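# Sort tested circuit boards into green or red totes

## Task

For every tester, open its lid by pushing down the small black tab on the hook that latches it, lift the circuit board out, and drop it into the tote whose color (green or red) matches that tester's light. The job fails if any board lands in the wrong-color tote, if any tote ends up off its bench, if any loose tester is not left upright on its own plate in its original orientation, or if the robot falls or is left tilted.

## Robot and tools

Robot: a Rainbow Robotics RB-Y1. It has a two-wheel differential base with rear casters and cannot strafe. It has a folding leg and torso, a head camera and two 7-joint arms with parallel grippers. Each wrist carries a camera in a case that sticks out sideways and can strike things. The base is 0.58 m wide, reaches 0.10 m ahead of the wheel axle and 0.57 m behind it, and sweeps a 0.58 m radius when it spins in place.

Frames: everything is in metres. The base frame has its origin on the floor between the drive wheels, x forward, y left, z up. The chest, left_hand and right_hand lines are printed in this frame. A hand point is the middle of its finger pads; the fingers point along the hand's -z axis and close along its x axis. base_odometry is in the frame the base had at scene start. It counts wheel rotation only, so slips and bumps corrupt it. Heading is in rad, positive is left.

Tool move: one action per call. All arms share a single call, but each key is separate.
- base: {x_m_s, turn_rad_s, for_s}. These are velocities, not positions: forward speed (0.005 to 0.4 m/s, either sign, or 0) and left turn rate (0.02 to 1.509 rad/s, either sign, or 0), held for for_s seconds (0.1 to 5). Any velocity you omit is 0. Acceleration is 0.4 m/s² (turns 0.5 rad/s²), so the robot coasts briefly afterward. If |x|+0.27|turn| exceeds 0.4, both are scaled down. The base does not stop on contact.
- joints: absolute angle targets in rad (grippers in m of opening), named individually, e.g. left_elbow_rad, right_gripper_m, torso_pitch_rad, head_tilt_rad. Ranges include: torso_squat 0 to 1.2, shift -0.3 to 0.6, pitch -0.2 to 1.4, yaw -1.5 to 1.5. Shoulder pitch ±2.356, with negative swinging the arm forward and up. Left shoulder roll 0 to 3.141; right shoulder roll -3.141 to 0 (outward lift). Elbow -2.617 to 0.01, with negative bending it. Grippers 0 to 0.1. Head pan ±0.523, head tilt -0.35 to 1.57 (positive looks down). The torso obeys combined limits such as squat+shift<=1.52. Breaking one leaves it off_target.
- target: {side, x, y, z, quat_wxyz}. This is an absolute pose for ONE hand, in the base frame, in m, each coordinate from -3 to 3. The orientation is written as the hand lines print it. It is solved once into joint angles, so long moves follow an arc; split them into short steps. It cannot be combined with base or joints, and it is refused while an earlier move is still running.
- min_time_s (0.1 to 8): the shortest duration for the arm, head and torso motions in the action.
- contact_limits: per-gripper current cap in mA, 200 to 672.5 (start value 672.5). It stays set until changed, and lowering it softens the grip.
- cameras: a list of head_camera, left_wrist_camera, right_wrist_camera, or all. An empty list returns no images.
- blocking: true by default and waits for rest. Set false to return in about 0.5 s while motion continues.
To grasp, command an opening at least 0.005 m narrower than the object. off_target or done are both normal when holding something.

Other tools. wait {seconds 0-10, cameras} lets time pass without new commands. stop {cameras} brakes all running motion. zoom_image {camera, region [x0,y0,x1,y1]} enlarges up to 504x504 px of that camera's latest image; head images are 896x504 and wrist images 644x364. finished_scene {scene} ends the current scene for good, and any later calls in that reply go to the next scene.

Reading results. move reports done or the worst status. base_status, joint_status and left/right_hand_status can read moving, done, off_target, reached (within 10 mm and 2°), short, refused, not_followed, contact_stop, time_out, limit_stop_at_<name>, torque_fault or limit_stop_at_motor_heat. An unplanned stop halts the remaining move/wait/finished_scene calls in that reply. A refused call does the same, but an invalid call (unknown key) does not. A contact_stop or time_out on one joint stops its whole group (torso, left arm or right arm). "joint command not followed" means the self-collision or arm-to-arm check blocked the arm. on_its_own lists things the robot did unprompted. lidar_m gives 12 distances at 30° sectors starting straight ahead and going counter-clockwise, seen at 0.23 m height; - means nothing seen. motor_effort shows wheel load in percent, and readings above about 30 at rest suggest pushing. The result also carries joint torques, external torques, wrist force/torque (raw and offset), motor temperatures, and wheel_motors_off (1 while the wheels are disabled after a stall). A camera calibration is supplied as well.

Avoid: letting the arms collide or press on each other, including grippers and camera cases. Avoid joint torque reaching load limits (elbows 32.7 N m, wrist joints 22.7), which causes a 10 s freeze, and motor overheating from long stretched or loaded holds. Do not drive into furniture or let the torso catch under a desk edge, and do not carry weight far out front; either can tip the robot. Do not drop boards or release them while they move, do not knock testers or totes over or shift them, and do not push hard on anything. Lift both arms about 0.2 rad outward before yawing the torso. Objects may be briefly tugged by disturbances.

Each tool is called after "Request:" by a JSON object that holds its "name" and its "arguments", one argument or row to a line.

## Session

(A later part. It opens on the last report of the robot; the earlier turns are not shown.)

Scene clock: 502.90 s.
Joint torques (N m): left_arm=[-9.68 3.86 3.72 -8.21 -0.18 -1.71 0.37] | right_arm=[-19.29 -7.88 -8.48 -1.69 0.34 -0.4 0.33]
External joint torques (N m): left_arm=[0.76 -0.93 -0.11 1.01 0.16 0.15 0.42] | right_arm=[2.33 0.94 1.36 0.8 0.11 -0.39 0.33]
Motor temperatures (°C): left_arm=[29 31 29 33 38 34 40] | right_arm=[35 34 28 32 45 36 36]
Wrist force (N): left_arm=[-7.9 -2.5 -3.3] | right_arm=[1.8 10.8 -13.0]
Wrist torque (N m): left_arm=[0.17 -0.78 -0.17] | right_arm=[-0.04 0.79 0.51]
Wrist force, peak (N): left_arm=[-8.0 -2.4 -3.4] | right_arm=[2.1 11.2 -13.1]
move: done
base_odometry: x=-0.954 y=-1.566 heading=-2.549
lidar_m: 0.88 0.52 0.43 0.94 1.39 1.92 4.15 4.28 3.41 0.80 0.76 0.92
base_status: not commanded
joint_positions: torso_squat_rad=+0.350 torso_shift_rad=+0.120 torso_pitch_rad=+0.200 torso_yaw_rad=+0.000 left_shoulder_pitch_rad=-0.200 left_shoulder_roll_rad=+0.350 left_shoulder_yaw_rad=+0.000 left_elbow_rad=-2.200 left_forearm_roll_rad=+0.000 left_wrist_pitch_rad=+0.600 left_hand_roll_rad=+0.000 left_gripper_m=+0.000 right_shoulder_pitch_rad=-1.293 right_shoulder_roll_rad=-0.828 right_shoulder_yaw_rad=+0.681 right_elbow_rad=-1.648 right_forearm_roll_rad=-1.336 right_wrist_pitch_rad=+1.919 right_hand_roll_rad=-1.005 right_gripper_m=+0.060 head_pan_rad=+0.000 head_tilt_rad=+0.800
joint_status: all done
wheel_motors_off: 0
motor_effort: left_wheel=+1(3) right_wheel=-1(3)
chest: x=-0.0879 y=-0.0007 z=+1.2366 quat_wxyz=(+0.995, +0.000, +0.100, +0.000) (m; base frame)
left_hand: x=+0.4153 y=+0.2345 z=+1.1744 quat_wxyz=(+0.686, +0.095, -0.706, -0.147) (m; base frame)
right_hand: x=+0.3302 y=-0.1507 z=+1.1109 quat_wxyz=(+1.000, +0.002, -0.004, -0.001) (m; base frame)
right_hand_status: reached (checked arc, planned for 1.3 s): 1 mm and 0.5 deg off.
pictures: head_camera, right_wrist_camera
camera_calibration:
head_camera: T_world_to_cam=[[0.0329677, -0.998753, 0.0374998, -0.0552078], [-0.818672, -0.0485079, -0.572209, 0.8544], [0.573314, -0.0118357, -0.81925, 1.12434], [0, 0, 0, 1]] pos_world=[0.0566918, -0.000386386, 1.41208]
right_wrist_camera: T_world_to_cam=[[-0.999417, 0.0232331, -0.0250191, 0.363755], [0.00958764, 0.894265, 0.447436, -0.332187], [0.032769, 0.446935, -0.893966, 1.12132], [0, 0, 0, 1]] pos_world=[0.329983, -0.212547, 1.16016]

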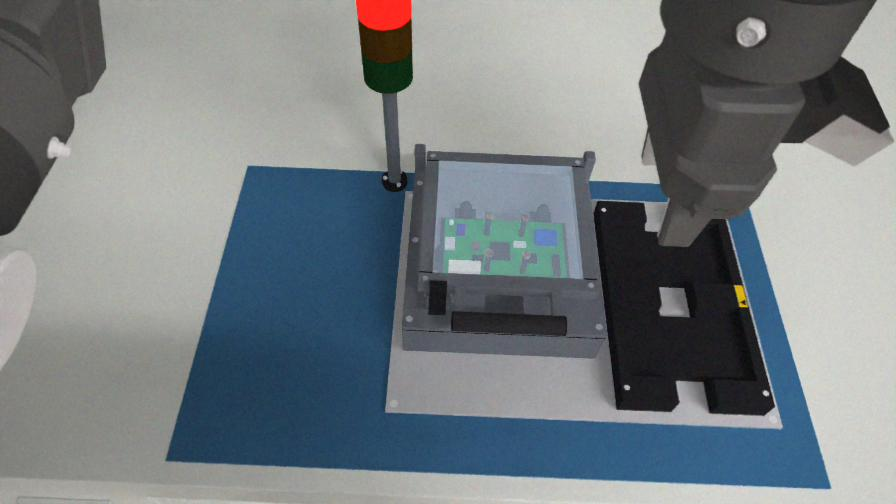

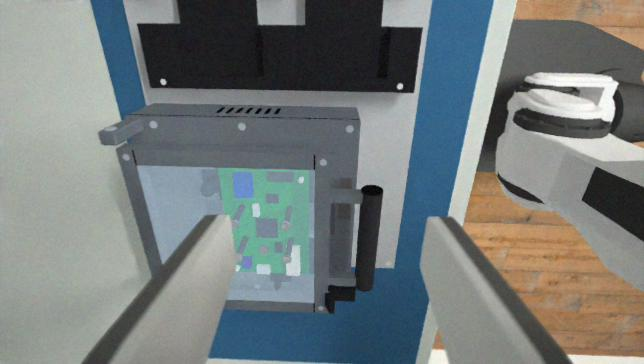

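Request:
{"name": "move", "arguments": {
  "base": {"x_m_s":-0.05,"for_s":0.25},
  "cameras": ["right_wrist_camera"]
}}

Request:
{"name": "move", "arguments": {
  "joints": {"right_gripper_m":0.045},
  "cameras": []
}}

Request:
{"name": "move", "arguments": {
  "target": {"side":"right","x":0.3136,"y":-0.0745,"z":1.05,"quat_wxyz":[0.985,0.174,0,0]},
  "cameras": ["right_wrist_camera"]
}}

Scene clock: 513.50 s.
Joint torques (N m): left_arm=[-9.81 4.03 3.72 -8.12 -0.2 -1.73 0.4] | right_arm=[-19.5 -8.16 -8.49 -1.81 0.34 -0.24 0.34]
External joint torques (N m): left_arm=[0.63 -0.76 -0.1 1.1 0.13 0.13 0.45] | right_arm=[2.12 0.66 1.35 0.69 0.1 -0.22 0.34]
Motor temperatures (°C): left_arm=[29 31 29 33 38 34 40] | right_arm=[35 34 29 32 45 36 36]
Wrist force (N): left_arm=[-7.6 -2.5 -3.3] | right_arm=[2.3 10.7 -13.2]
Wrist torque (N m): left_arm=[0.17 -0.76 -0.16] | right_arm=[-0.05 0.86 0.52]
Wrist force, peak (N): left_arm=[-8.0 -2.6 -3.4] | right_arm=[2.9 11.0 -13.6]
move: done
base_odometry: x=-0.943 y=-1.559 heading=-2.549
lidar_m: 0.90 0.50 0.44 0.97 1.40 1.92 4.14 4.27 3.42 1.15 0.76 0.94
base_status: done (sent for 0.27 of 0.27 s)
joint_positions: torso_squat_rad=+0.350 torso_shift_rad=+0.120 torso_pitch_rad=+0.200 torso_yaw_rad=+0.000 left_shoulder_pitch_rad=-0.200 left_shoulder_roll_rad=+0.350 left_shoulder_yaw_rad=+0.000 left_elbow_rad=-2.200 left_forearm_roll_rad=+0.000 left_wrist_pitch_rad=+0.600 left_hand_roll_rad=+0.000 left_gripper_m=+0.000 right_shoulder_pitch_rad=-1.293 right_shoulder_roll_rad=-0.828 right_shoulder_yaw_rad=+0.681 right_elbow_rad=-1.648 right_forearm_roll_rad=-1.336 right_wrist_pitch_rad=+1.919 right_hand_roll_rad=-1.005 right_gripper_m=+0.060 head_pan_rad=+0.000 head_tilt_rad=+0.800
joint_status: not commanded
wheel_motors_off: 0
motor_effort: left_wheel=+2(19) right_wheel=+1(22)
chest: x=-0.0879 y=-0.0007 z=+1.2366 quat_wxyz=(+0.995, +0.000, +0.100, +0.000) (m; base frame)
left_hand: x=+0.4153 y=+0.2345 z=+1.1744 quat_wxyz=(+0.686, +0.095, -0.706, -0.147) (m; base frame)
right_hand: x=+0.3302 y=-0.1508 z=+1.1109 quat_wxyz=(+1.000, +0.002, -0.004, -0.001) (m; base frame)
pictures: right_wrist_camera
camera_calibration:
right_wrist_camera: T_world_to_cam=[[-0.999416, 0.0232623, -0.0250292, 0.36377], [0.00961095, 0.894287, 0.447392, -0.332127], [0.0327906, 0.44689, -0.893988, 1.12133], [0, 0, 0, 1]] pos_world=[0.32998, -0.212557, 1.16015]

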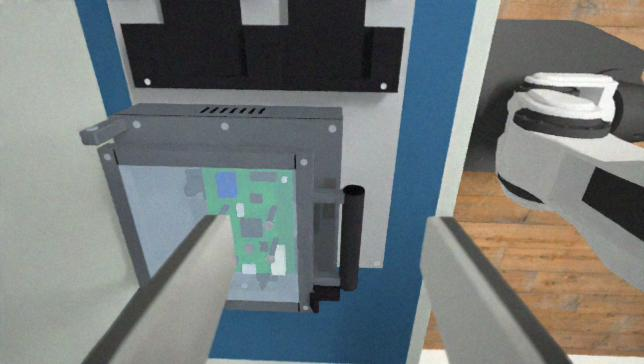

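Scene clock: 514.13 s.
Joint torques (N m): left_arm=[-9.63 3.94 3.75 -8.16 -0.13 -1.71 0.39] | right_arm=[-19.38 -7.97 -8.65 -1.69 0.21 -0.24 0.39]
External joint torques (N m): left_arm=[0.81 -0.85 -0.07 1.06 0.2 0.15 0.44] | right_arm=[2.24 0.84 1.19 0.8 -0.02 -0.22 0.39]
Motor temperatures (°C): left_arm=[29 31 29 33 38 34 40] | right_arm=[35 34 29 32 45 36 36]
Wrist force (N): left_arm=[-7.5 -2.6 -3.5] | right_arm=[2.1 10.8 -12.9]
Wrist torque (N m): left_arm=[0.18 -0.74 -0.17] | right_arm=[-0.06 0.82 0.50]
Wrist force, peak (N): left_arm=[-8.0 -2.3 -3.4] | right_arm=[2.2 11.2 -13.5]
move: done
base_odometry: x=-0.943 y=-1.559 heading=-2.549
lidar_m: 0.90 0.51 0.44 0.98 1.39 1.92 4.15 4.27 3.42 1.15 0.76 0.93
base_status: not commanded
joint_positions: torso_squat_rad=+0.350 torso_shift_rad=+0.120 torso_pitch_rad=+0.200 torso_yaw_rad=+0.000 left_shoulder_pitch_rad=-0.200 left_shoulder_roll_rad=+0.350 left_shoulder_yaw_rad=+0.000 left_elbow_rad=-2.200 left_forearm_roll_rad=+0.000 left_wrist_pitch_rad=+0.600 left_hand_roll_rad=+0.000 left_gripper_m=+0.000 right_shoulder_pitch_rad=-1.293 right_shoulder_roll_rad=-0.828 right_shoulder_yaw_rad=+0.681 right_elbow_rad=-1.648 right_forearm_roll_rad=-1.336 right_wrist_pitch_rad=+1.919 right_hand_roll_rad=-1.005 right_gripper_m=+0.045 head_pan_rad=+0.000 head_tilt_rad=+0.800
joint_status: all done
wheel_motors_off: 0
motor_effort: left_wheel=+2(4) right_wheel=+2(3)
chest: x=-0.0879 y=-0.0007 z=+1.2366 quat_wxyz=(+0.995, +0.000, +0.100, +0.000) (m; base frame)
left_hand: x=+0.4153 y=+0.2345 z=+1.1744 quat_wxyz=(+0.686, +0.095, -0.706, -0.147) (m; base frame)
right_hand: x=+0.3302 y=-0.1508 z=+1.1109 quat_wxyz=(+1.000, +0.002, -0.004, -0.001) (m; base frame)
pictures: none
No camera images: "cameras" was empty.

Scene clock: 515.03 s.
Joint torques (N m): left_arm=[-9.98 3.91 3.51 -8.21 -0.18 -1.65 0.4] | right_arm=[-19.74 -6.61 -10.3 -4.07 -0.27 -0.3 0.3]
External joint torques (N m): left_arm=[0.46 -0.88 -0.32 1.01 0.15 0.21 0.44] | right_arm=[0.6 1.19 -0.51 0.26 -0.11 0.31 0.3]
Motor temperatures (°C): left_arm=[29 31 29 33 38 34 40] | right_arm=[35 34 29 32 45 36 36]
Wrist force (N): left_arm=[-7.6 -2.5 -3.4] | right_arm=[2.3 8.9 -12.5]
Wrist torque (N m): left_arm=[0.17 -0.77 -0.16] | right_arm=[0.05 0.84 0.52]
Wrist force, peak (N): left_arm=[-8.0 -2.5 -3.4] | right_arm=[2.0 11.1 -13.2]
move: done
base_odometry: x=-0.943 y=-1.559 heading=-2.549
lidar_m: 0.90 0.50 0.44 0.98 1.39 1.91 4.14 4.28 3.42 1.15 0.76 0.94
base_status: not commanded
joint_positions: torso_squat_rad=+0.350 torso_shift_rad=+0.120 torso_pitch_rad=+0.200 torso_yaw_rad=+0.000 left_shoulder_pitch_rad=-0.200 left_shoulder_roll_rad=+0.350 left_shoulder_yaw_rad=+0.000 left_elbow_rad=-2.200 left_forearm_roll_rad=+0.000 left_wrist_pitch_rad=+0.600 left_hand_roll_rad=+0.000 left_gripper_m=+0.000 right_shoulder_pitch_rad=-1.057 right_shoulder_roll_rad=-0.742 right_shoulder_yaw_rad=+0.624 right_elbow_rad=-1.721 right_forearm_roll_rad=-1.323 right_wrist_pitch_rad=+1.601 right_hand_roll_rad=-1.000 right_gripper_m=+0.045 head_pan_rad=+0.000 head_tilt_rad=+0.800
joint_status: all done
wheel_motors_off: 0
motor_effort: left_wheel=+3(5) right_wheel=+0(2)
chest: x=-0.0879 y=-0.0008 z=+1.2366 quat_wxyz=(+0.995, +0.000, +0.100, +0.000) (m; base frame)
left_hand: x=+0.4153 y=+0.2345 z=+1.1744 quat_wxyz=(+0.686, +0.095, -0.706, -0.147) (m; base frame)
right_hand: x=+0.3135 y=-0.0747 z=+1.0500 quat_wxyz=(+0.985, +0.174, +0.000, +0.000) (m; base frame)
right_hand_status: reached (checked arc, planned for 0.6 s): 0 mm and 0.0 deg off.
pictures: right_wrist_camera
camera_calibration:
right_wrist_camera: T_world_to_cam=[[-0.999645, 0.0250435, -0.0091254, 0.327292], [0.0106734, 0.689822, 0.723901, -0.67872], [0.0244239, 0.723546, -0.689844, 0.842403], [0, 0, 0, 1]] pos_world=[0.313845, -0.149518, 1.07544]

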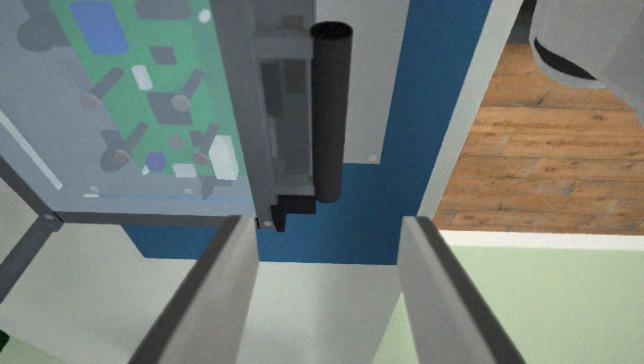

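Request:
{"name": "move", "arguments": {
  "target": {"side":"right","x":0.3136,"y":-0.0745,"z":0.974,"quat_wxyz":[0.985,0.174,0,0]},
  "cameras": []
}}

Request:
{"name": "move", "arguments": {
  "joints": {"right_gripper_m":0.0},
  "cameras": ["right_wrist_camera"]
}}

Request:
{"name": "move", "arguments": {
  "target": {"side":"left","x":0.33,"y":0.08,"z":1.1,"quat_wxyz":[1,0,0,0]},
  "cameras": []
}}

Request:
{"name": "move", "arguments": {
  "target": {"side":"left","x":0.3215,"y":0.011,"z":1.02,"quat_wxyz":[1,0,0,0]},
  "cameras": ["head_camera","left_wrist_camera"]
}}

Scene clock: 522.77 s.
Joint torques (N m): left_arm=[-9.77 4.44 3.69 -8.15 -0.09 -1.73 0.44] | right_arm=[-20.11 -7.01 -10.23 -3.68 0.98 -1.62 -0.21]
External joint torques (N m): left_arm=[0.67 -0.35 -0.14 1.07 0.24 0.13 0.49] | right_arm=[-0.37 0.21 -0.85 1.72 1.19 -1.05 -0.21]
Motor temperatures (°C): left_arm=[29 31 29 33 38 34 40] | right_arm=[35 34 29 32 45 36 36]
Wrist force (N): left_arm=[-8.0 -2.4 -3.5] | right_arm=[-4.8 8.8 -13.1]
Wrist torque (N m): left_arm=[0.15 -0.81 -0.16] | right_arm=[0.03 0.92 0.45]
Wrist force, peak (N): left_arm=[-8.6 -3.6 -3.8] | right_arm=[-23.4 15.8 7.6]
move: done
base_odometry: x=-0.943 y=-1.559 heading=-2.549
lidar_m: 0.90 0.50 0.44 0.98 1.40 1.92 4.14 4.27 3.42 1.15 0.76 0.94
base_status: not commanded
joint_positions: torso_squat_rad=+0.350 torso_shift_rad=+0.120 torso_pitch_rad=+0.200 torso_yaw_rad=+0.000 left_shoulder_pitch_rad=-0.200 left_shoulder_roll_rad=+0.350 left_shoulder_yaw_rad=+0.000 left_elbow_rad=-2.200 left_forearm_roll_rad=+0.000 left_wrist_pitch_rad=+0.600 left_hand_roll_rad=+0.000 left_gripper_m=+0.000 right_shoulder_pitch_rad=-0.944 right_shoulder_roll_rad=-0.687 right_shoulder_yaw_rad=+0.701 right_elbow_rad=-1.628 right_forearm_roll_rad=-1.207 right_wrist_pitch_rad=+1.457 right_hand_roll_rad=-0.896 right_gripper_m=+0.045 head_pan_rad=+0.000 head_tilt_rad=+0.800
joint_status: all done
wheel_motors_off: 0
motor_effort: left_wheel=+4(12) right_wheel=+2(5)
chest: x=-0.0880 y=-0.0007 z=+1.2366 quat_wxyz=(+0.995, +0.000, +0.100, +0.000) (m; base frame)
left_hand: x=+0.4152 y=+0.2345 z=+1.1745 quat_wxyz=(+0.686, +0.095, -0.707, -0.147) (m; base frame)
right_hand: x=+0.3133 y=-0.0745 z=+0.9740 quat_wxyz=(+0.985, +0.174, +0.000, +0.000) (m; base frame)
right_hand_status: reached (checked arc, planned for 0.4 s): 0 mm and 0.0 deg off.
pictures: none
No camera images: "cameras" was empty.

Scene clock: 523.77 s.
Joint torques (N m): left_arm=[-9.85 4.89 3.63 -8.18 -0.07 -1.79 0.43] | right_arm=[-18 -6.51 -8.41 -5.65 -1.72 0.72 -0.02]
External joint torques (N m): left_arm=[0.59 0.11 -0.2 1.04 0.26 0.07 0.48] | right_arm=[1.75 0.73 0.97 -0.26 -1.51 1.29 -0.02]
Motor temperatures (°C): left_arm=[29 31 29 33 38 34 40] | right_arm=[35 34 29 32 45 36 36]
Wrist force (N): left_arm=[-7.5 -2.5 -3.1] | right_arm=[9.9 8.8 -16.2]
Wrist torque (N m): left_arm=[0.17 -0.77 -0.16] | right_arm=[0.03 0.65 0.18]
Wrist force, peak (N): left_arm=[-7.9 -2.5 -3.7] | right_arm=[17.3 9.0 -20.5]
move: off_target
base_odometry: x=-0.943 y=-1.559 heading=-2.549
lidar_m: 0.91 0.50 0.44 0.98 1.39 1.92 4.14 4.28 3.42 1.15 0.76 0.94
base_status: not commanded
joint_positions: torso_squat_rad=+0.350 torso_shift_rad=+0.120 torso_pitch_rad=+0.200 torso_yaw_rad=+0.000 left_shoulder_pitch_rad=-0.200 left_shoulder_roll_rad=+0.350 left_shoulder_yaw_rad=+0.000 left_elbow_rad=-2.200 left_forearm_roll_rad=+0.000 left_wrist_pitch_rad=+0.600 left_hand_roll_rad=+0.000 left_gripper_m=+0.000 right_shoulder_pitch_rad=-0.944 right_shoulder_roll_rad=-0.687 right_shoulder_yaw_rad=+0.701 right_elbow_rad=-1.628 right_forearm_roll_rad=-1.207 right_wrist_pitch_rad=+1.457 right_hand_roll_rad=-0.896 right_gripper_m=+0.014 head_pan_rad=+0.000 head_tilt_rad=+0.800
joint_status: right_gripper_m off_target (ended at +0.014, target +0.000)
wheel_motors_off: 0
motor_effort: left_wheel=+3(5) right_wheel=-2(3)
chest: x=-0.0878 y=-0.0007 z=+1.2366 quat_wxyz=(+0.995, +0.000, +0.100, +0.000) (m; base frame)
left_hand: x=+0.4154 y=+0.2345 z=+1.1744 quat_wxyz=(+0.686, +0.095, -0.706, -0.147) (m; base frame)
right_hand: x=+0.3139 y=-0.0745 z=+0.9741 quat_wxyz=(+0.985, +0.174, +0.000, +0.000) (m; base frame)
pictures: right_wrist_camera
camera_calibration:
right_wrist_camera: T_world_to_cam=[[-0.999634, 0.0252197, -0.00979712, 0.327713], [0.0102972, 0.689491, 0.724221, -0.624128], [0.0250196, 0.723855, -0.689499, 0.789441], [0, 0, 0, 1]] pos_world=[0.314269, -0.149375, 0.999536]

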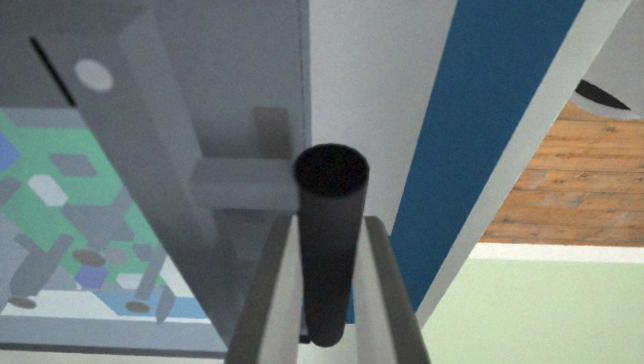

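Scene clock: 525.60 s.
Joint torques (N m): left_arm=[-19.17 6.78 8.13 -2 0.1 -0.33 -0.25] | right_arm=[-17.38 -5.55 -7.97 -5.25 -1.13 0.35 0.06]
External joint torques (N m): left_arm=[1.52 0.27 -1.05 0.89 0.07 -0.27 -0.25] | right_arm=[2.37 1.68 1.41 0.14 -0.93 0.92 0.06]
Motor temperatures (°C): left_arm=[29 31 29 33 38 34 40] | right_arm=[35 34 29 32 45 36 36]
Wrist force (N): left_arm=[-1.6 -0.4 -9.0] | right_arm=[6.5 11.0 -11.8]
Wrist torque (N m): left_arm=[0.00 -0.43 -0.23] | right_arm=[0.07 0.67 0.16]
Wrist force, peak (N): left_arm=[-8.9 -0.4 -4.9] | right_arm=[11.2 9.0 -19.4]
move: done
base_odometry: x=-0.943 y=-1.559 heading=-2.549
lidar_m: 0.90 0.51 0.43 0.99 1.40 1.92 4.14 4.27 3.41 1.14 0.76 0.93
base_status: not commanded
joint_positions: torso_squat_rad=+0.350 torso_shift_rad=+0.120 torso_pitch_rad=+0.200 torso_yaw_rad=+0.000 left_shoulder_pitch_rad=-1.368 left_shoulder_roll_rad=+0.630 left_shoulder_yaw_rad=-0.735 left_elbow_rad=-1.546 left_forearm_roll_rad=+1.264 left_wrist_pitch_rad=+1.919 left_hand_roll_rad=+1.093 left_gripper_m=+0.000 right_shoulder_pitch_rad=-0.944 right_shoulder_roll_rad=-0.687 right_shoulder_yaw_rad=+0.701 right_elbow_rad=-1.628 right_forearm_roll_rad=-1.207 right_wrist_pitch_rad=+1.457 right_hand_roll_rad=-0.896 right_gripper_m=+0.014 head_pan_rad=+0.000 head_tilt_rad=+0.800
joint_status: all done
wheel_motors_off: 0
motor_effort: left_wheel=+2(3) right_wheel=-4(4)
chest: x=-0.0878 y=-0.0007 z=+1.2366 quat_wxyz=(+0.995, +0.000, +0.100, +0.000) (m; base frame)
left_hand: x=+0.3301 y=+0.0804 z=+1.1005 quat_wxyz=(+1.000, -0.001, -0.002, +0.001) (m; base frame)
left_hand_status: reached (checked arc, planned for 1.5 s): 1 mm and 0.3 deg off.
right_hand: x=+0.3140 y=-0.0745 z=+0.9742 quat_wxyz=(+0.985, +0.174, +0.000, +0.000) (m; base frame)
pictures: none
No camera images: "cameras" was empty.

Scene clock: 526.53 s.
Joint torques (N m): left_arm=[-19.62 4.86 8.96 -2.8 0.35 0.12 0.23] | right_arm=[-17.36 -6.19 -7.81 -5.06 -1.17 0.53 0.04]
External joint torques (N m): left_arm=[1.06 0.27 0.22 1.2 0.31 0.17 0.23] | right_arm=[2.39 1.04 1.57 0.33 -0.97 1.1 0.04]
Motor temperatures (°C): left_arm=[29 31 29 33 38 34 40] | right_arm=[35 34 29 32 45 36 36]
Wrist force (N): left_arm=[-1.9 0.0 -9.1] | right_arm=[7.5 9.9 -13.4]
Wrist torque (N m): left_arm=[-0.06 -0.44 -0.22] | right_arm=[0.06 0.69 0.18]
Wrist force, peak (N): left_arm=[-1.8 -0.9 -10.4] | right_arm=[8.6 14.3 -18.0]
move: done
base_odometry: x=-0.943 y=-1.559 heading=-2.549
lidar_m: 0.90 0.51 0.44 0.98 1.40 1.91 4.14 4.28 3.41 1.15 0.76 0.94
base_status: not commanded
joint_positions: torso_squat_rad=+0.350 torso_shift_rad=+0.120 torso_pitch_rad=+0.200 torso_yaw_rad=+0.000 left_shoulder_pitch_rad=-1.331 left_shoulder_roll_rad=+0.411 left_shoulder_yaw_rad=-0.876 left_elbow_rad=-1.386 left_forearm_roll_rad=+1.114 left_wrist_pitch_rad=+1.759 left_hand_roll_rad=+1.129 left_gripper_m=+0.000 right_shoulder_pitch_rad=-0.944 right_shoulder_roll_rad=-0.687 right_shoulder_yaw_rad=+0.701 right_elbow_rad=-1.628 right_forearm_roll_rad=-1.207 right_wrist_pitch_rad=+1.457 right_hand_roll_rad=-0.896 right_gripper_m=+0.014 head_pan_rad=+0.000 head_tilt_rad=+0.800
joint_status: all done
wheel_motors_off: 0
motor_effort: left_wheel=+2(3) right_wheel=-3(4)
chest: x=-0.0878 y=-0.0007 z=+1.2366 quat_wxyz=(+0.995, +0.000, +0.100, +0.000) (m; base frame)
left_hand: x=+0.3212 y=+0.0111 z=+1.0202 quat_wxyz=(+1.000, +0.000, -0.001, +0.000) (m; base frame)
left_hand_status: reached (checked arc, planned for 0.5 s): 0 mm and 0.1 deg off.
right_hand: x=+0.3139 y=-0.0745 z=+0.9743 quat_wxyz=(+0.985, +0.174, -0.001, +0.000) (m; base frame)
pictures: head_camera, left_wrist_camera
camera_calibration:
head_camera: T_world_to_cam=[[0.032993, -0.998752, 0.0374861, -0.0551902], [-0.818683, -0.0485206, -0.572192, 0.854406], [0.573297, -0.011811, -0.819263, 1.12434], [0, 0, 0, 1]] pos_world=[0.0567312, -0.00038559, 1.41208]
left_wrist_camera: T_world_to_cam=[[0.999824, 0.0152556, -0.0109293, -0.311495], [0.0186514, -0.872188, 0.488816, -0.460702], [-0.00207522, -0.488934, -0.872319, 0.965047], [0, 0, 0, 1]] pos_world=[0.322036, 0.0747773, 1.06362]

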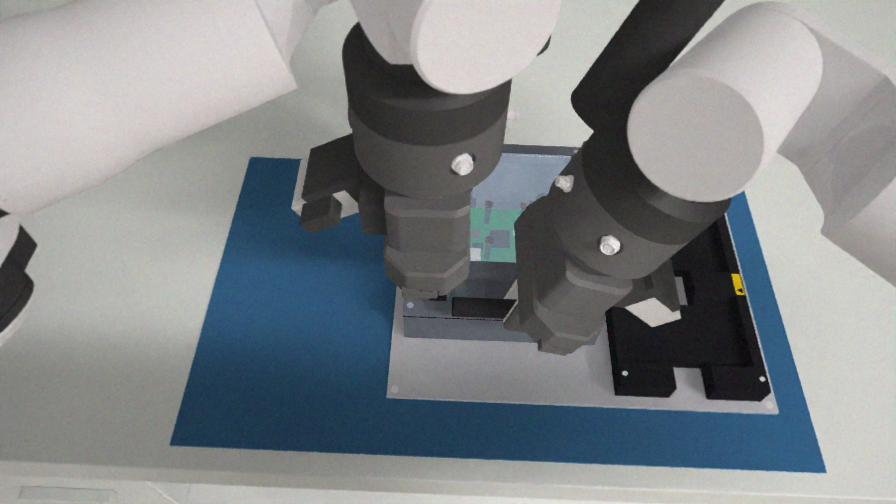

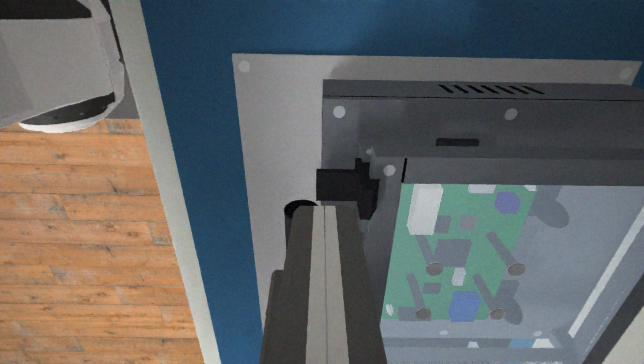

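Request:
{"name": "move", "arguments": {
  "target": {"side":"left","x":0.3215,"y":0.0115,"z":0.985,"quat_wxyz":[1,0,0,0]},
  "cameras": []
}}

Request:
{"name": "move", "arguments": {
  "target": {"side":"left","x":0.321,"y":0.0115,"z":0.972,"quat_wxyz":[1,0,0,0]},
  "min_time_s": 0.8,
  "cameras": ["left_wrist_camera"]
}}

Request:
{"name": "move", "arguments": {
  "target": {"side":"right","x":0.3139,"y":-0.0735,"z":0.986,"quat_wxyz":[0.985,0.174,0,0]},
  "min_time_s": 0.8,
  "cameras": ["left_wrist_camera","right_wrist_camera"]
}}

Scene clock: 540.67 s.
Joint torques (N m): left_arm=[-19.86 3.15 8.85 -3.59 0.4 -0.05 0.03] | right_arm=[-17.3 -5.86 -7.94 -5.12 -1.13 0.48 0.02]
External joint torques (N m): left_arm=[0.65 -1 0.33 0.73 0.36 0.01 0.03] | right_arm=[2.45 1.37 1.44 0.27 -0.93 1.05 0.01]
Motor temperatures (°C): left_arm=[29 31 29 33 38 34 40] | right_arm=[35 34 29 32 45 36 36]
Wrist force (N): left_arm=[-1.6 -0.2 -9.1] | right_arm=[6.7 9.6 -13.2]
Wrist torque (N m): left_arm=[-0.01 -0.38 -0.21] | right_arm=[0.05 0.70 0.17]
Wrist force, peak (N): left_arm=[-1.4 0.6 -10.7] | right_arm=[10.2 10.9 -17.4]
move: done
base_odometry: x=-0.943 y=-1.559 heading=-2.549
lidar_m: 0.90 0.51 0.44 0.98 1.38 1.91 4.14 4.28 3.41 1.15 0.76 0.94
base_status: not commanded
joint_positions: torso_squat_rad=+0.350 torso_shift_rad=+0.120 torso_pitch_rad=+0.200 torso_yaw_rad=+0.000 left_shoulder_pitch_rad=-1.281 left_shoulder_roll_rad=+0.390 left_shoulder_yaw_rad=-0.916 left_elbow_rad=-1.339 left_forearm_roll_rad=+1.068 left_wrist_pitch_rad=+1.686 left_hand_roll_rad=+1.100 left_gripper_m=+0.000 right_shoulder_pitch_rad=-0.944 right_shoulder_roll_rad=-0.687 right_shoulder_yaw_rad=+0.701 right_elbow_rad=-1.628 right_forearm_roll_rad=-1.207 right_wrist_pitch_rad=+1.457 right_hand_roll_rad=-0.896 right_gripper_m=+0.014 head_pan_rad=+0.000 head_tilt_rad=+0.800
joint_status: all done
wheel_motors_off: 0
motor_effort: left_wheel=+0(3) right_wheel=-4(4)
chest: x=-0.0878 y=-0.0007 z=+1.2366 quat_wxyz=(+0.995, +0.000, +0.100, +0.000) (m; base frame)
left_hand: x=+0.3215 y=+0.0117 z=+0.9850 quat_wxyz=(+1.000, +0.000, +0.000, +0.000) (m; base frame)
left_hand_status: reached (checked arc, planned for 0.3 s): 0 mm and 0.0 deg off.
right_hand: x=+0.3140 y=-0.0745 z=+0.9743 quat_wxyz=(+0.985, +0.174, -0.001, +0.000) (m; base frame)
pictures: none
No camera images: "cameras" was empty.

Scene clock: 541.80 s.
Joint torques (N m): left_arm=[-11.44 3.64 2.71 1.68 -2.91 -3.34 -0.25] | right_arm=[-13.78 -4.78 -4.61 -4.46 -1.59 0.76 0.02]
External joint torques (N m): left_arm=[8.99 -0.34 -5.72 6.09 -2.94 -3.28 -0.25] | right_arm=[6 2.47 4.79 0.92 -1.4 1.33 0.01]
Motor temperatures (°C): left_arm=[29 31 29 33 38 34 40] | right_arm=[35 34 29 32 45 36 36]
Wrist force (N): left_arm=[-20.9 6.1 25.3] | right_arm=[12.3 10.5 -1.3]
Wrist torque (N m): left_arm=[0.03 -0.23 -0.29] | right_arm=[0.00 0.87 0.09]
Wrist force, peak (N): left_arm=[-22.0 6.0 26.4] | right_arm=[10.4 9.7 -20.6]
move: done
base_odometry: x=-0.943 y=-1.559 heading=-2.549
lidar_m: 0.90 0.51 0.43 0.98 1.39 1.92 4.14 4.27 3.42 1.15 0.75 0.94
base_status: not commanded
joint_positions: torso_squat_rad=+0.350 torso_shift_rad=+0.119 torso_pitch_rad=+0.199 torso_yaw_rad=+0.000 left_shoulder_pitch_rad=-1.265 left_shoulder_roll_rad=+0.381 left_shoulder_yaw_rad=-0.929 left_elbow_rad=-1.325 left_forearm_roll_rad=+1.053 left_wrist_pitch_rad=+1.661 left_hand_roll_rad=+1.092 left_gripper_m=+0.000 right_shoulder_pitch_rad=-0.945 right_shoulder_roll_rad=-0.687 right_shoulder_yaw_rad=+0.700 right_elbow_rad=-1.628 right_forearm_roll_rad=-1.207 right_wrist_pitch_rad=+1.457 right_hand_roll_rad=-0.896 right_gripper_m=+0.014 head_pan_rad=+0.000 head_tilt_rad=+0.800
joint_status: all done
wheel_motors_off: 0
motor_effort: left_wheel=+1(3) right_wheel=-2(5)
chest: x=-0.0886 y=-0.0007 z=+1.2367 quat_wxyz=(+0.995, +0.000, +0.099, +0.000) (m; base frame)
left_hand: x=+0.3204 y=+0.0111 z=+0.9744 quat_wxyz=(+1.000, -0.001, -0.002, -0.001) (m; base frame)
left_hand_status: reached (checked arc, planned for 0.8 s): 2 mm and 0.2 deg off.
right_hand: x=+0.3140 y=-0.0744 z=+0.9755 quat_wxyz=(+0.985, +0.174, -0.002, +0.000) (m; base frame)
pictures: left_wrist_camera
camera_calibration:
left_wrist_camera: T_world_to_cam=[[0.999859, 0.0139299, -0.00940353, -0.312734], [0.0167505, -0.871673, 0.489802, -0.438695], [-0.00137393, -0.48989, -0.871783, 0.924311], [0, 0, 0, 1]] pos_world=[0.321308, 0.0747685, 1.01773]

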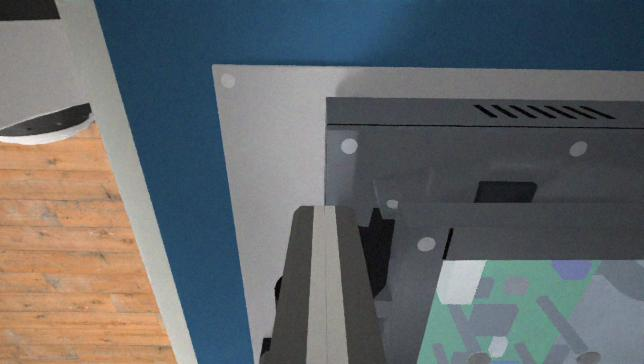

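Scene clock: 542.93 s.
Joint torques (N m): left_arm=[-11.53 4.59 2.85 1.63 -3.54 -3.57 -0.23] | right_arm=[-19.86 -4.71 -9.54 -8.77 -3.62 0.68 0.24]
External joint torques (N m): left_arm=[8.9 0.6 -5.58 6.04 -3.57 -3.52 -0.23] | right_arm=[0.05 2.6 -0.07 -3.51 -3.42 1.26 0.24]
Motor temperatures (°C): left_arm=[29 31 29 33 38 34 40] | right_arm=[35 34 29 32 45 36 36]
Wrist force (N): left_arm=[-25.2 6.2 29.2] | right_arm=[16.5 4.9 -21.9]
Wrist torque (N m): left_arm=[0.04 -0.24 -0.30] | right_arm=[-0.12 1.01 0.04]
Wrist force, peak (N): left_arm=[-25.7 6.7 32.1] | right_arm=[16.4 4.7 -22.5]
move: done
base_odometry: x=-0.943 y=-1.559 heading=-2.549
lidar_m: 0.90 0.51 0.44 0.98 1.39 1.93 4.14 4.28 3.42 1.14 0.76 0.94
base_status: not commanded
joint_positions: torso_squat_rad=+0.350 torso_shift_rad=+0.119 torso_pitch_rad=+0.199 torso_yaw_rad=+0.000 left_shoulder_pitch_rad=-1.265 left_shoulder_roll_rad=+0.381 left_shoulder_yaw_rad=-0.929 left_elbow_rad=-1.325 left_forearm_roll_rad=+1.053 left_wrist_pitch_rad=+1.661 left_hand_roll_rad=+1.092 left_gripper_m=+0.000 right_shoulder_pitch_rad=-0.962 right_shoulder_roll_rad=-0.693 right_shoulder_yaw_rad=+0.691 right_elbow_rad=-1.639 right_forearm_roll_rad=-1.222 right_wrist_pitch_rad=+1.479 right_hand_roll_rad=-0.911 right_gripper_m=+0.014 head_pan_rad=+0.000 head_tilt_rad=+0.800
joint_status: all done
wheel_motors_off: 0
motor_effort: left_wheel=+1(2) right_wheel=-3(4)
chest: x=-0.0886 y=-0.0007 z=+1.2367 quat_wxyz=(+0.995, +0.000, +0.099, +0.000) (m; base frame)
left_hand: x=+0.3204 y=+0.0110 z=+0.9743 quat_wxyz=(+1.000, -0.001, -0.001, -0.001) (m; base frame)
right_hand: x=+0.3144 y=-0.0740 z=+0.9855 quat_wxyz=(+0.985, +0.173, +0.000, -0.001) (m; base frame)
right_hand_status: reached (checked arc, planned for 0.8 s): 1 mm and 0.1 deg off.
pictures: left_wrist_camera, right_wrist_camera
camera_calibration:
left_wrist_camera: T_world_to_cam=[[0.999858, 0.0138233, -0.00967963, -0.312379], [0.016793, -0.871642, 0.489855, -0.438798], [-0.00166577, -0.489948, -0.87175, 0.924325], [0, 0, 0, 1]] pos_world=[0.321243, 0.0747144, 1.0177]
right_wrist_camera: T_world_to_cam=[[-0.999617, 0.0259354, -0.00961878, 0.328089], [0.0109471, 0.690253, 0.723485, -0.632158], [0.0254033, 0.723103, -0.690273, 0.797452], [0, 0, 0, 1]] pos_world=[0.314625, -0.1488, 1.01097]

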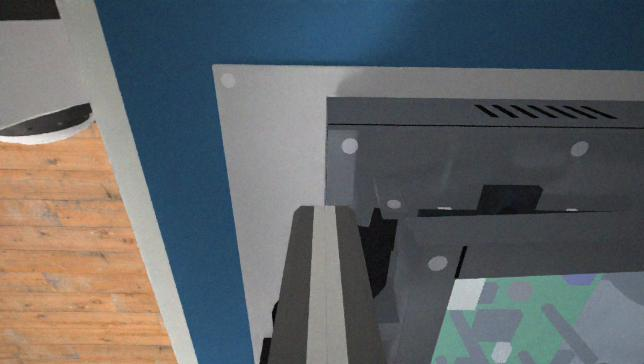

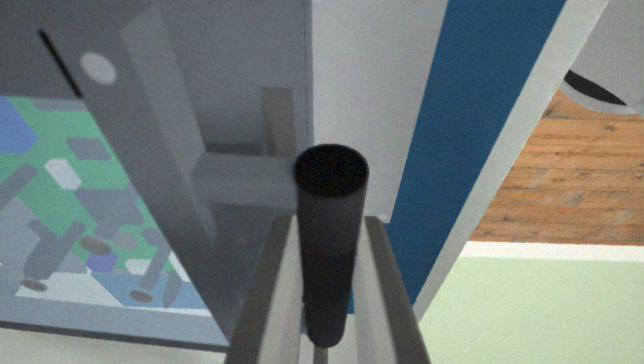

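Request:
{"name": "move", "arguments": {
  "target": {"side":"right","x":0.3165,"y":-0.0725,"z":1.005,"quat_wxyz":[0.985,0.174,0,0]},
  "min_time_s": 0.8,
  "cameras": ["left_wrist_camera"]
}}

Request:
{"name": "move", "arguments": {
  "target": {"side":"left","x":0.3196,"y":0.0165,"z":1.0,"quat_wxyz":[1,0,0,0]},
  "cameras": []
}}

Request:
{"name": "move", "arguments": {
  "target": {"side":"left","x":0.3126,"y":0.1215,"z":1.06,"quat_wxyz":[0.96,0,-0.28,0]},
  "cameras": []
}}

Request:
{"name": "move", "arguments": {
  "target": {"side":"right","x":0.3256,"y":-0.0725,"z":1.052,"quat_wxyz":[0.985,0.174,0,0]},
  "min_time_s": 1.5,
  "cameras": ["left_wrist_camera","head_camera"]
}}

Scene clock: 552.63 s.
Joint torques (N m): left_arm=[-11.32 4.64 2.89 1.61 -3.57 -3.68 -0.12] | right_arm=[-22.87 -3.45 -11.41 -9.05 -3.27 -1.5 0.09]
External joint torques (N m): left_arm=[9.11 0.66 -5.54 6.02 -3.6 -3.62 -0.12] | right_arm=[-2.69 4 -1.84 -4.02 -3.08 -0.93 0.09]
Motor temperatures (°C): left_arm=[29 31 29 33 38 34 40] | right_arm=[36 34 29 32 45 36 36]
Wrist force (N): left_arm=[-25.3 7.2 28.7] | right_arm=[11.2 -0.6 -21.2]
Wrist torque (N m): left_arm=[0.03 -0.17 -0.32] | right_arm=[-0.22 1.13 0.05]
Wrist force, peak (N): left_arm=[-26.0 6.7 32.6] | right_arm=[18.8 5.6 -23.1]
move: done
base_odometry: x=-0.943 y=-1.559 heading=-2.549
lidar_m: 0.90 0.50 0.44 0.97 1.40 1.93 4.15 4.26 3.41 1.14 0.76 0.94
base_status: not commanded
joint_positions: torso_squat_rad=+0.350 torso_shift_rad=+0.119 torso_pitch_rad=+0.199 torso_yaw_rad=+0.000 left_shoulder_pitch_rad=-1.265 left_shoulder_roll_rad=+0.381 left_shoulder_yaw_rad=-0.929 left_elbow_rad=-1.325 left_forearm_roll_rad=+1.053 left_wrist_pitch_rad=+1.661 left_hand_roll_rad=+1.092 left_gripper_m=+0.000 right_shoulder_pitch_rad=-0.993 right_shoulder_roll_rad=-0.701 right_shoulder_yaw_rad=+0.673 right_elbow_rad=-1.651 right_forearm_roll_rad=-1.248 right_wrist_pitch_rad=+1.515 right_hand_roll_rad=-0.931 right_gripper_m=+0.014 head_pan_rad=+0.000 head_tilt_rad=+0.800
joint_status: all done
wheel_motors_off: 0
motor_effort: left_wheel=+2(3) right_wheel=-1(4)
chest: x=-0.0886 y=-0.0007 z=+1.2367 quat_wxyz=(+0.995, +0.000, +0.099, +0.000) (m; base frame)
left_hand: x=+0.3204 y=+0.0110 z=+0.9743 quat_wxyz=(+1.000, -0.001, -0.001, -0.001) (m; base frame)
right_hand: x=+0.3167 y=-0.0733 z=+1.0036 quat_wxyz=(+0.985, +0.173, +0.000, -0.001) (m; base frame)
right_hand_status: reached (checked arc, planned for 0.8 s): 2 mm and 0.1 deg off.
pictures: left_wrist_camera
camera_calibration:
left_wrist_camera: T_world_to_cam=[[0.999857, 0.013794, -0.00973832, -0.312322], [0.0167962, -0.871648, 0.489845, -0.438787], [-0.00173146, -0.489938, -0.871755, 0.924327], [0, 0, 0, 1]] pos_world=[0.321248, 0.0747041, 1.01768]

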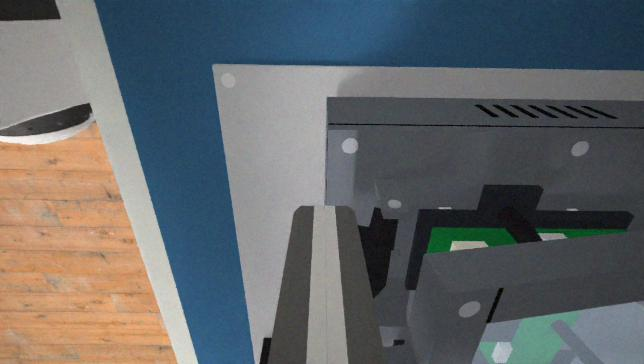

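Scene clock: 553.27 s.
Joint torques (N m): left_arm=[-18.74 4.9 8.32 -3.53 0.09 -0.23 0.15] | right_arm=[-22.55 -3.41 -11.36 -6.62 -0.88 -3.18 0.15]
External joint torques (N m): left_arm=[1.76 0.52 -0.36 0.66 0.05 -0.18 0.15] | right_arm=[-2.38 4.03 -1.8 -1.58 -0.7 -2.61 0.14]
Motor temperatures (°C): left_arm=[29 31 29 33 38 34 40] | right_arm=[36 34 29 32 45 36 36]
Wrist force (N): left_arm=[-1.9 0.1 -9.5] | right_arm=[-2.5 0.7 -13.9]
Wrist torque (N m): left_arm=[-0.06 -0.43 -0.22] | right_arm=[-0.20 1.16 0.07]
Wrist force, peak (N): left_arm=[-25.3 6.9 30.3] | right_arm=[10.7 -0.1 -19.9]
move: done
base_odometry: x=-0.943 y=-1.559 heading=-2.549
lidar_m: 0.90 0.50 0.44 0.99 1.39 1.92 4.15 4.27 3.42 1.15 0.76 0.94
base_status: not commanded
joint_positions: torso_squat_rad=+0.350 torso_shift_rad=+0.120 torso_pitch_rad=+0.200 torso_yaw_rad=+0.000 left_shoulder_pitch_rad=-1.292 left_shoulder_roll_rad=+0.415 left_shoulder_yaw_rad=-0.898 left_elbow_rad=-1.381 left_forearm_roll_rad=+1.090 left_wrist_pitch_rad=+1.721 left_hand_roll_rad=+1.114 left_gripper_m=+0.000 right_shoulder_pitch_rad=-0.994 right_shoulder_roll_rad=-0.701 right_shoulder_yaw_rad=+0.673 right_elbow_rad=-1.652 right_forearm_roll_rad=-1.248 right_wrist_pitch_rad=+1.516 right_hand_roll_rad=-0.931 right_gripper_m=+0.014 head_pan_rad=+0.000 head_tilt_rad=+0.800
joint_status: all done
wheel_motors_off: 0
motor_effort: left_wheel=+2(3) right_wheel=+1(4)
chest: x=-0.0880 y=-0.0008 z=+1.2366 quat_wxyz=(+0.995, +0.000, +0.100, +0.000) (m; base frame)
left_hand: x=+0.3200 y=+0.0163 z=+0.9996 quat_wxyz=(+1.000, +0.000, +0.000, +0.000) (m; base frame)
left_hand_status: reached (checked arc, planned for 0.3 s): 1 mm and 0.1 deg off.
right_hand: x=+0.3169 y=-0.0732 z=+1.0033 quat_wxyz=(+0.985, +0.173, +0.001, +0.000) (m; base frame)
pictures: none
No camera images: "cameras" was empty.

Scene clock: 554.83 s.
Joint torques (N m): left_arm=[-13.95 6.12 8.55 -2.85 -0.53 -0.51 -0.04] | right_arm=[-22.49 -2.9 -11.23 -6.58 -0.99 -3.24 0.24]
External joint torques (N m): left_arm=[1.37 0 -0.72 0.15 0.46 -0.3 -0.01] | right_arm=[-2.32 4.54 -1.67 -1.55 -0.8 -2.67 0.24]
Motor temperatures (°C): left_arm=[29 31 29 33 38 34 40] | right_arm=[36 34 29 32 45 36 36]
Wrist force (N): left_arm=[-5.3 0.3 -8.6] | right_arm=[-1.0 0.7 -13.6]
Wrist torque (N m): left_arm=[-0.08 -0.61 -0.22] | right_arm=[-0.19 1.14 0.05]
Wrist force, peak (N): left_arm=[-6.2 0.7 -8.8] | right_arm=[-0.5 3.9 -17.0]
move: done
base_odometry: x=-0.943 y=-1.559 heading=-2.549
lidar_m: 0.90 0.50 0.44 0.98 1.40 1.91 4.14 4.26 3.42 1.15 0.76 0.94
base_status: not commanded
joint_positions: torso_squat_rad=+0.350 torso_shift_rad=+0.120 torso_pitch_rad=+0.200 torso_yaw_rad=+0.000 left_shoulder_pitch_rad=-1.076 left_shoulder_roll_rad=+0.910 left_shoulder_yaw_rad=-0.920 left_elbow_rad=-2.254 left_forearm_roll_rad=+0.701 left_wrist_pitch_rad=+1.676 left_hand_roll_rad=+1.409 left_gripper_m=+0.000 right_shoulder_pitch_rad=-0.994 right_shoulder_roll_rad=-0.701 right_shoulder_yaw_rad=+0.673 right_elbow_rad=-1.652 right_forearm_roll_rad=-1.248 right_wrist_pitch_rad=+1.516 right_hand_roll_rad=-0.931 right_gripper_m=+0.014 head_pan_rad=+0.000 head_tilt_rad=+0.800
joint_status: all done
wheel_motors_off: 0
motor_effort: left_wheel=+1(4) right_wheel=+0(2)
chest: x=-0.0879 y=-0.0008 z=+1.2366 quat_wxyz=(+0.995, +0.001, +0.100, +0.000) (m; base frame)
left_hand: x=+0.3122 y=+0.1213 z=+1.0607 quat_wxyz=(+0.961, +0.000, -0.278, -0.001) (m; base frame)
left_hand_status: reached (checked arc, planned for 1.2 s): 1 mm and 0.2 deg off.
right_hand: x=+0.3169 y=-0.0733 z=+1.0032 quat_wxyz=(+0.985, +0.173, +0.001, +0.000) (m; base frame)
pictures: none
No camera images: "cameras" was empty.

Scene clock: 556.67 s.
Joint torques (N m): left_arm=[-13.73 5.95 8.52 -2.87 -0.56 -0.48 -0.01] | right_arm=[-23.79 -7.08 -12.65 -7.39 -2.86 -0.19 -0.01]
External joint torques (N m): left_arm=[1.58 -0.16 -0.75 0.13 0.44 -0.27 0.02] | right_arm=[-2.84 0.75 -2.93 -2.97 -2.69 0.4 -0.01]
Motor temperatures (°C): left_arm=[29 31 29 33 38 34 40] | right_arm=[36 34 29 32 45 36 36]
Wrist force (N): left_arm=[-5.2 0.3 -8.5] | right_arm=[12.1 6.3 -25.7]
Wrist torque (N m): left_arm=[-0.07 -0.60 -0.23] | right_arm=[-0.13 1.07 0.21]
Wrist force, peak (N): left_arm=[-5.4 -0.1 -8.8] | right_arm=[11.9 5.9 -26.7]
move: done
base_odometry: x=-0.943 y=-1.559 heading=-2.549
lidar_m: 0.90 0.51 0.44 0.98 1.40 1.93 4.14 4.27 3.41 1.15 0.75 0.95
base_status: not commanded
joint_positions: torso_squat_rad=+0.350 torso_shift_rad=+0.120 torso_pitch_rad=+0.200 torso_yaw_rad=+0.000 left_shoulder_pitch_rad=-1.076 left_shoulder_roll_rad=+0.910 left_shoulder_yaw_rad=-0.920 left_elbow_rad=-2.254 left_forearm_roll_rad=+0.701 left_wrist_pitch_rad=+1.676 left_hand_roll_rad=+1.409 left_gripper_m=+0.000 right_shoulder_pitch_rad=-1.086 right_shoulder_roll_rad=-0.719 right_shoulder_yaw_rad=+0.624 right_elbow_rad=-1.652 right_forearm_roll_rad=-1.320 right_wrist_pitch_rad=+1.605 right_hand_roll_rad=-0.966 right_gripper_m=+0.014 head_pan_rad=+0.000 head_tilt_rad=+0.800
joint_status: all done
wheel_motors_off: 0
motor_effort: left_wheel=+1(3) right_wheel=+1(2)
chest: x=-0.0876 y=-0.0008 z=+1.2366 quat_wxyz=(+0.995, +0.001, +0.100, +0.000) (m; base frame)
left_hand: x=+0.3124 y=+0.1213 z=+1.0604 quat_wxyz=(+0.961, +0.000, -0.278, -0.001) (m; base frame)
right_hand: x=+0.3258 y=-0.0728 z=+1.0511 quat_wxyz=(+0.985, +0.174, +0.001, -0.001) (m; base frame)
right_hand_status: reached (checked arc, planned for 1.5 s): 1 mm and 0.1 deg off.
pictures: head_camera, left_wrist_camera
camera_calibration:
head_camera: T_world_to_cam=[[0.0329774, -0.998756, 0.0374001, -0.0551529], [-0.818908, -0.048454, -0.571876, 0.854167], [0.572977, -0.0117683, -0.819487, 1.12443], [0, 0, 0, 1]] pos_world=[0.0570327, -0.000463987, 1.41199]
left_wrist_camera: T_world_to_cam=[[0.852009, 0.0136831, 0.523349, -0.824123], [-0.245822, -0.872148, 0.423, -0.231694], [0.462226, -0.48905, -0.739714, 0.768393], [0, 0, 0, 1]] pos_world=[0.290034, 0.184988, 1.0977]

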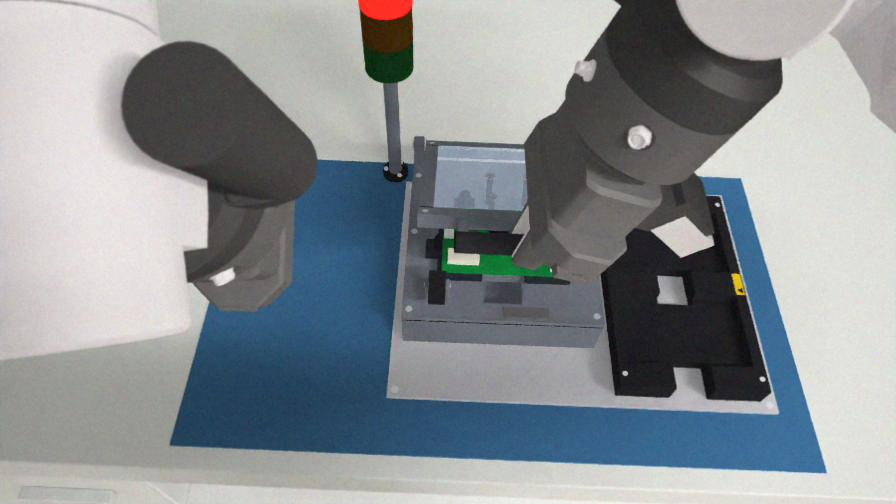

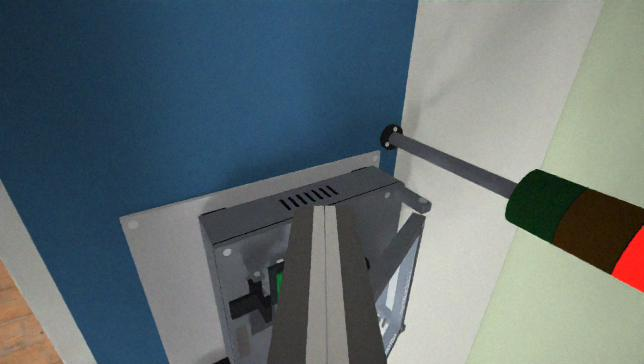

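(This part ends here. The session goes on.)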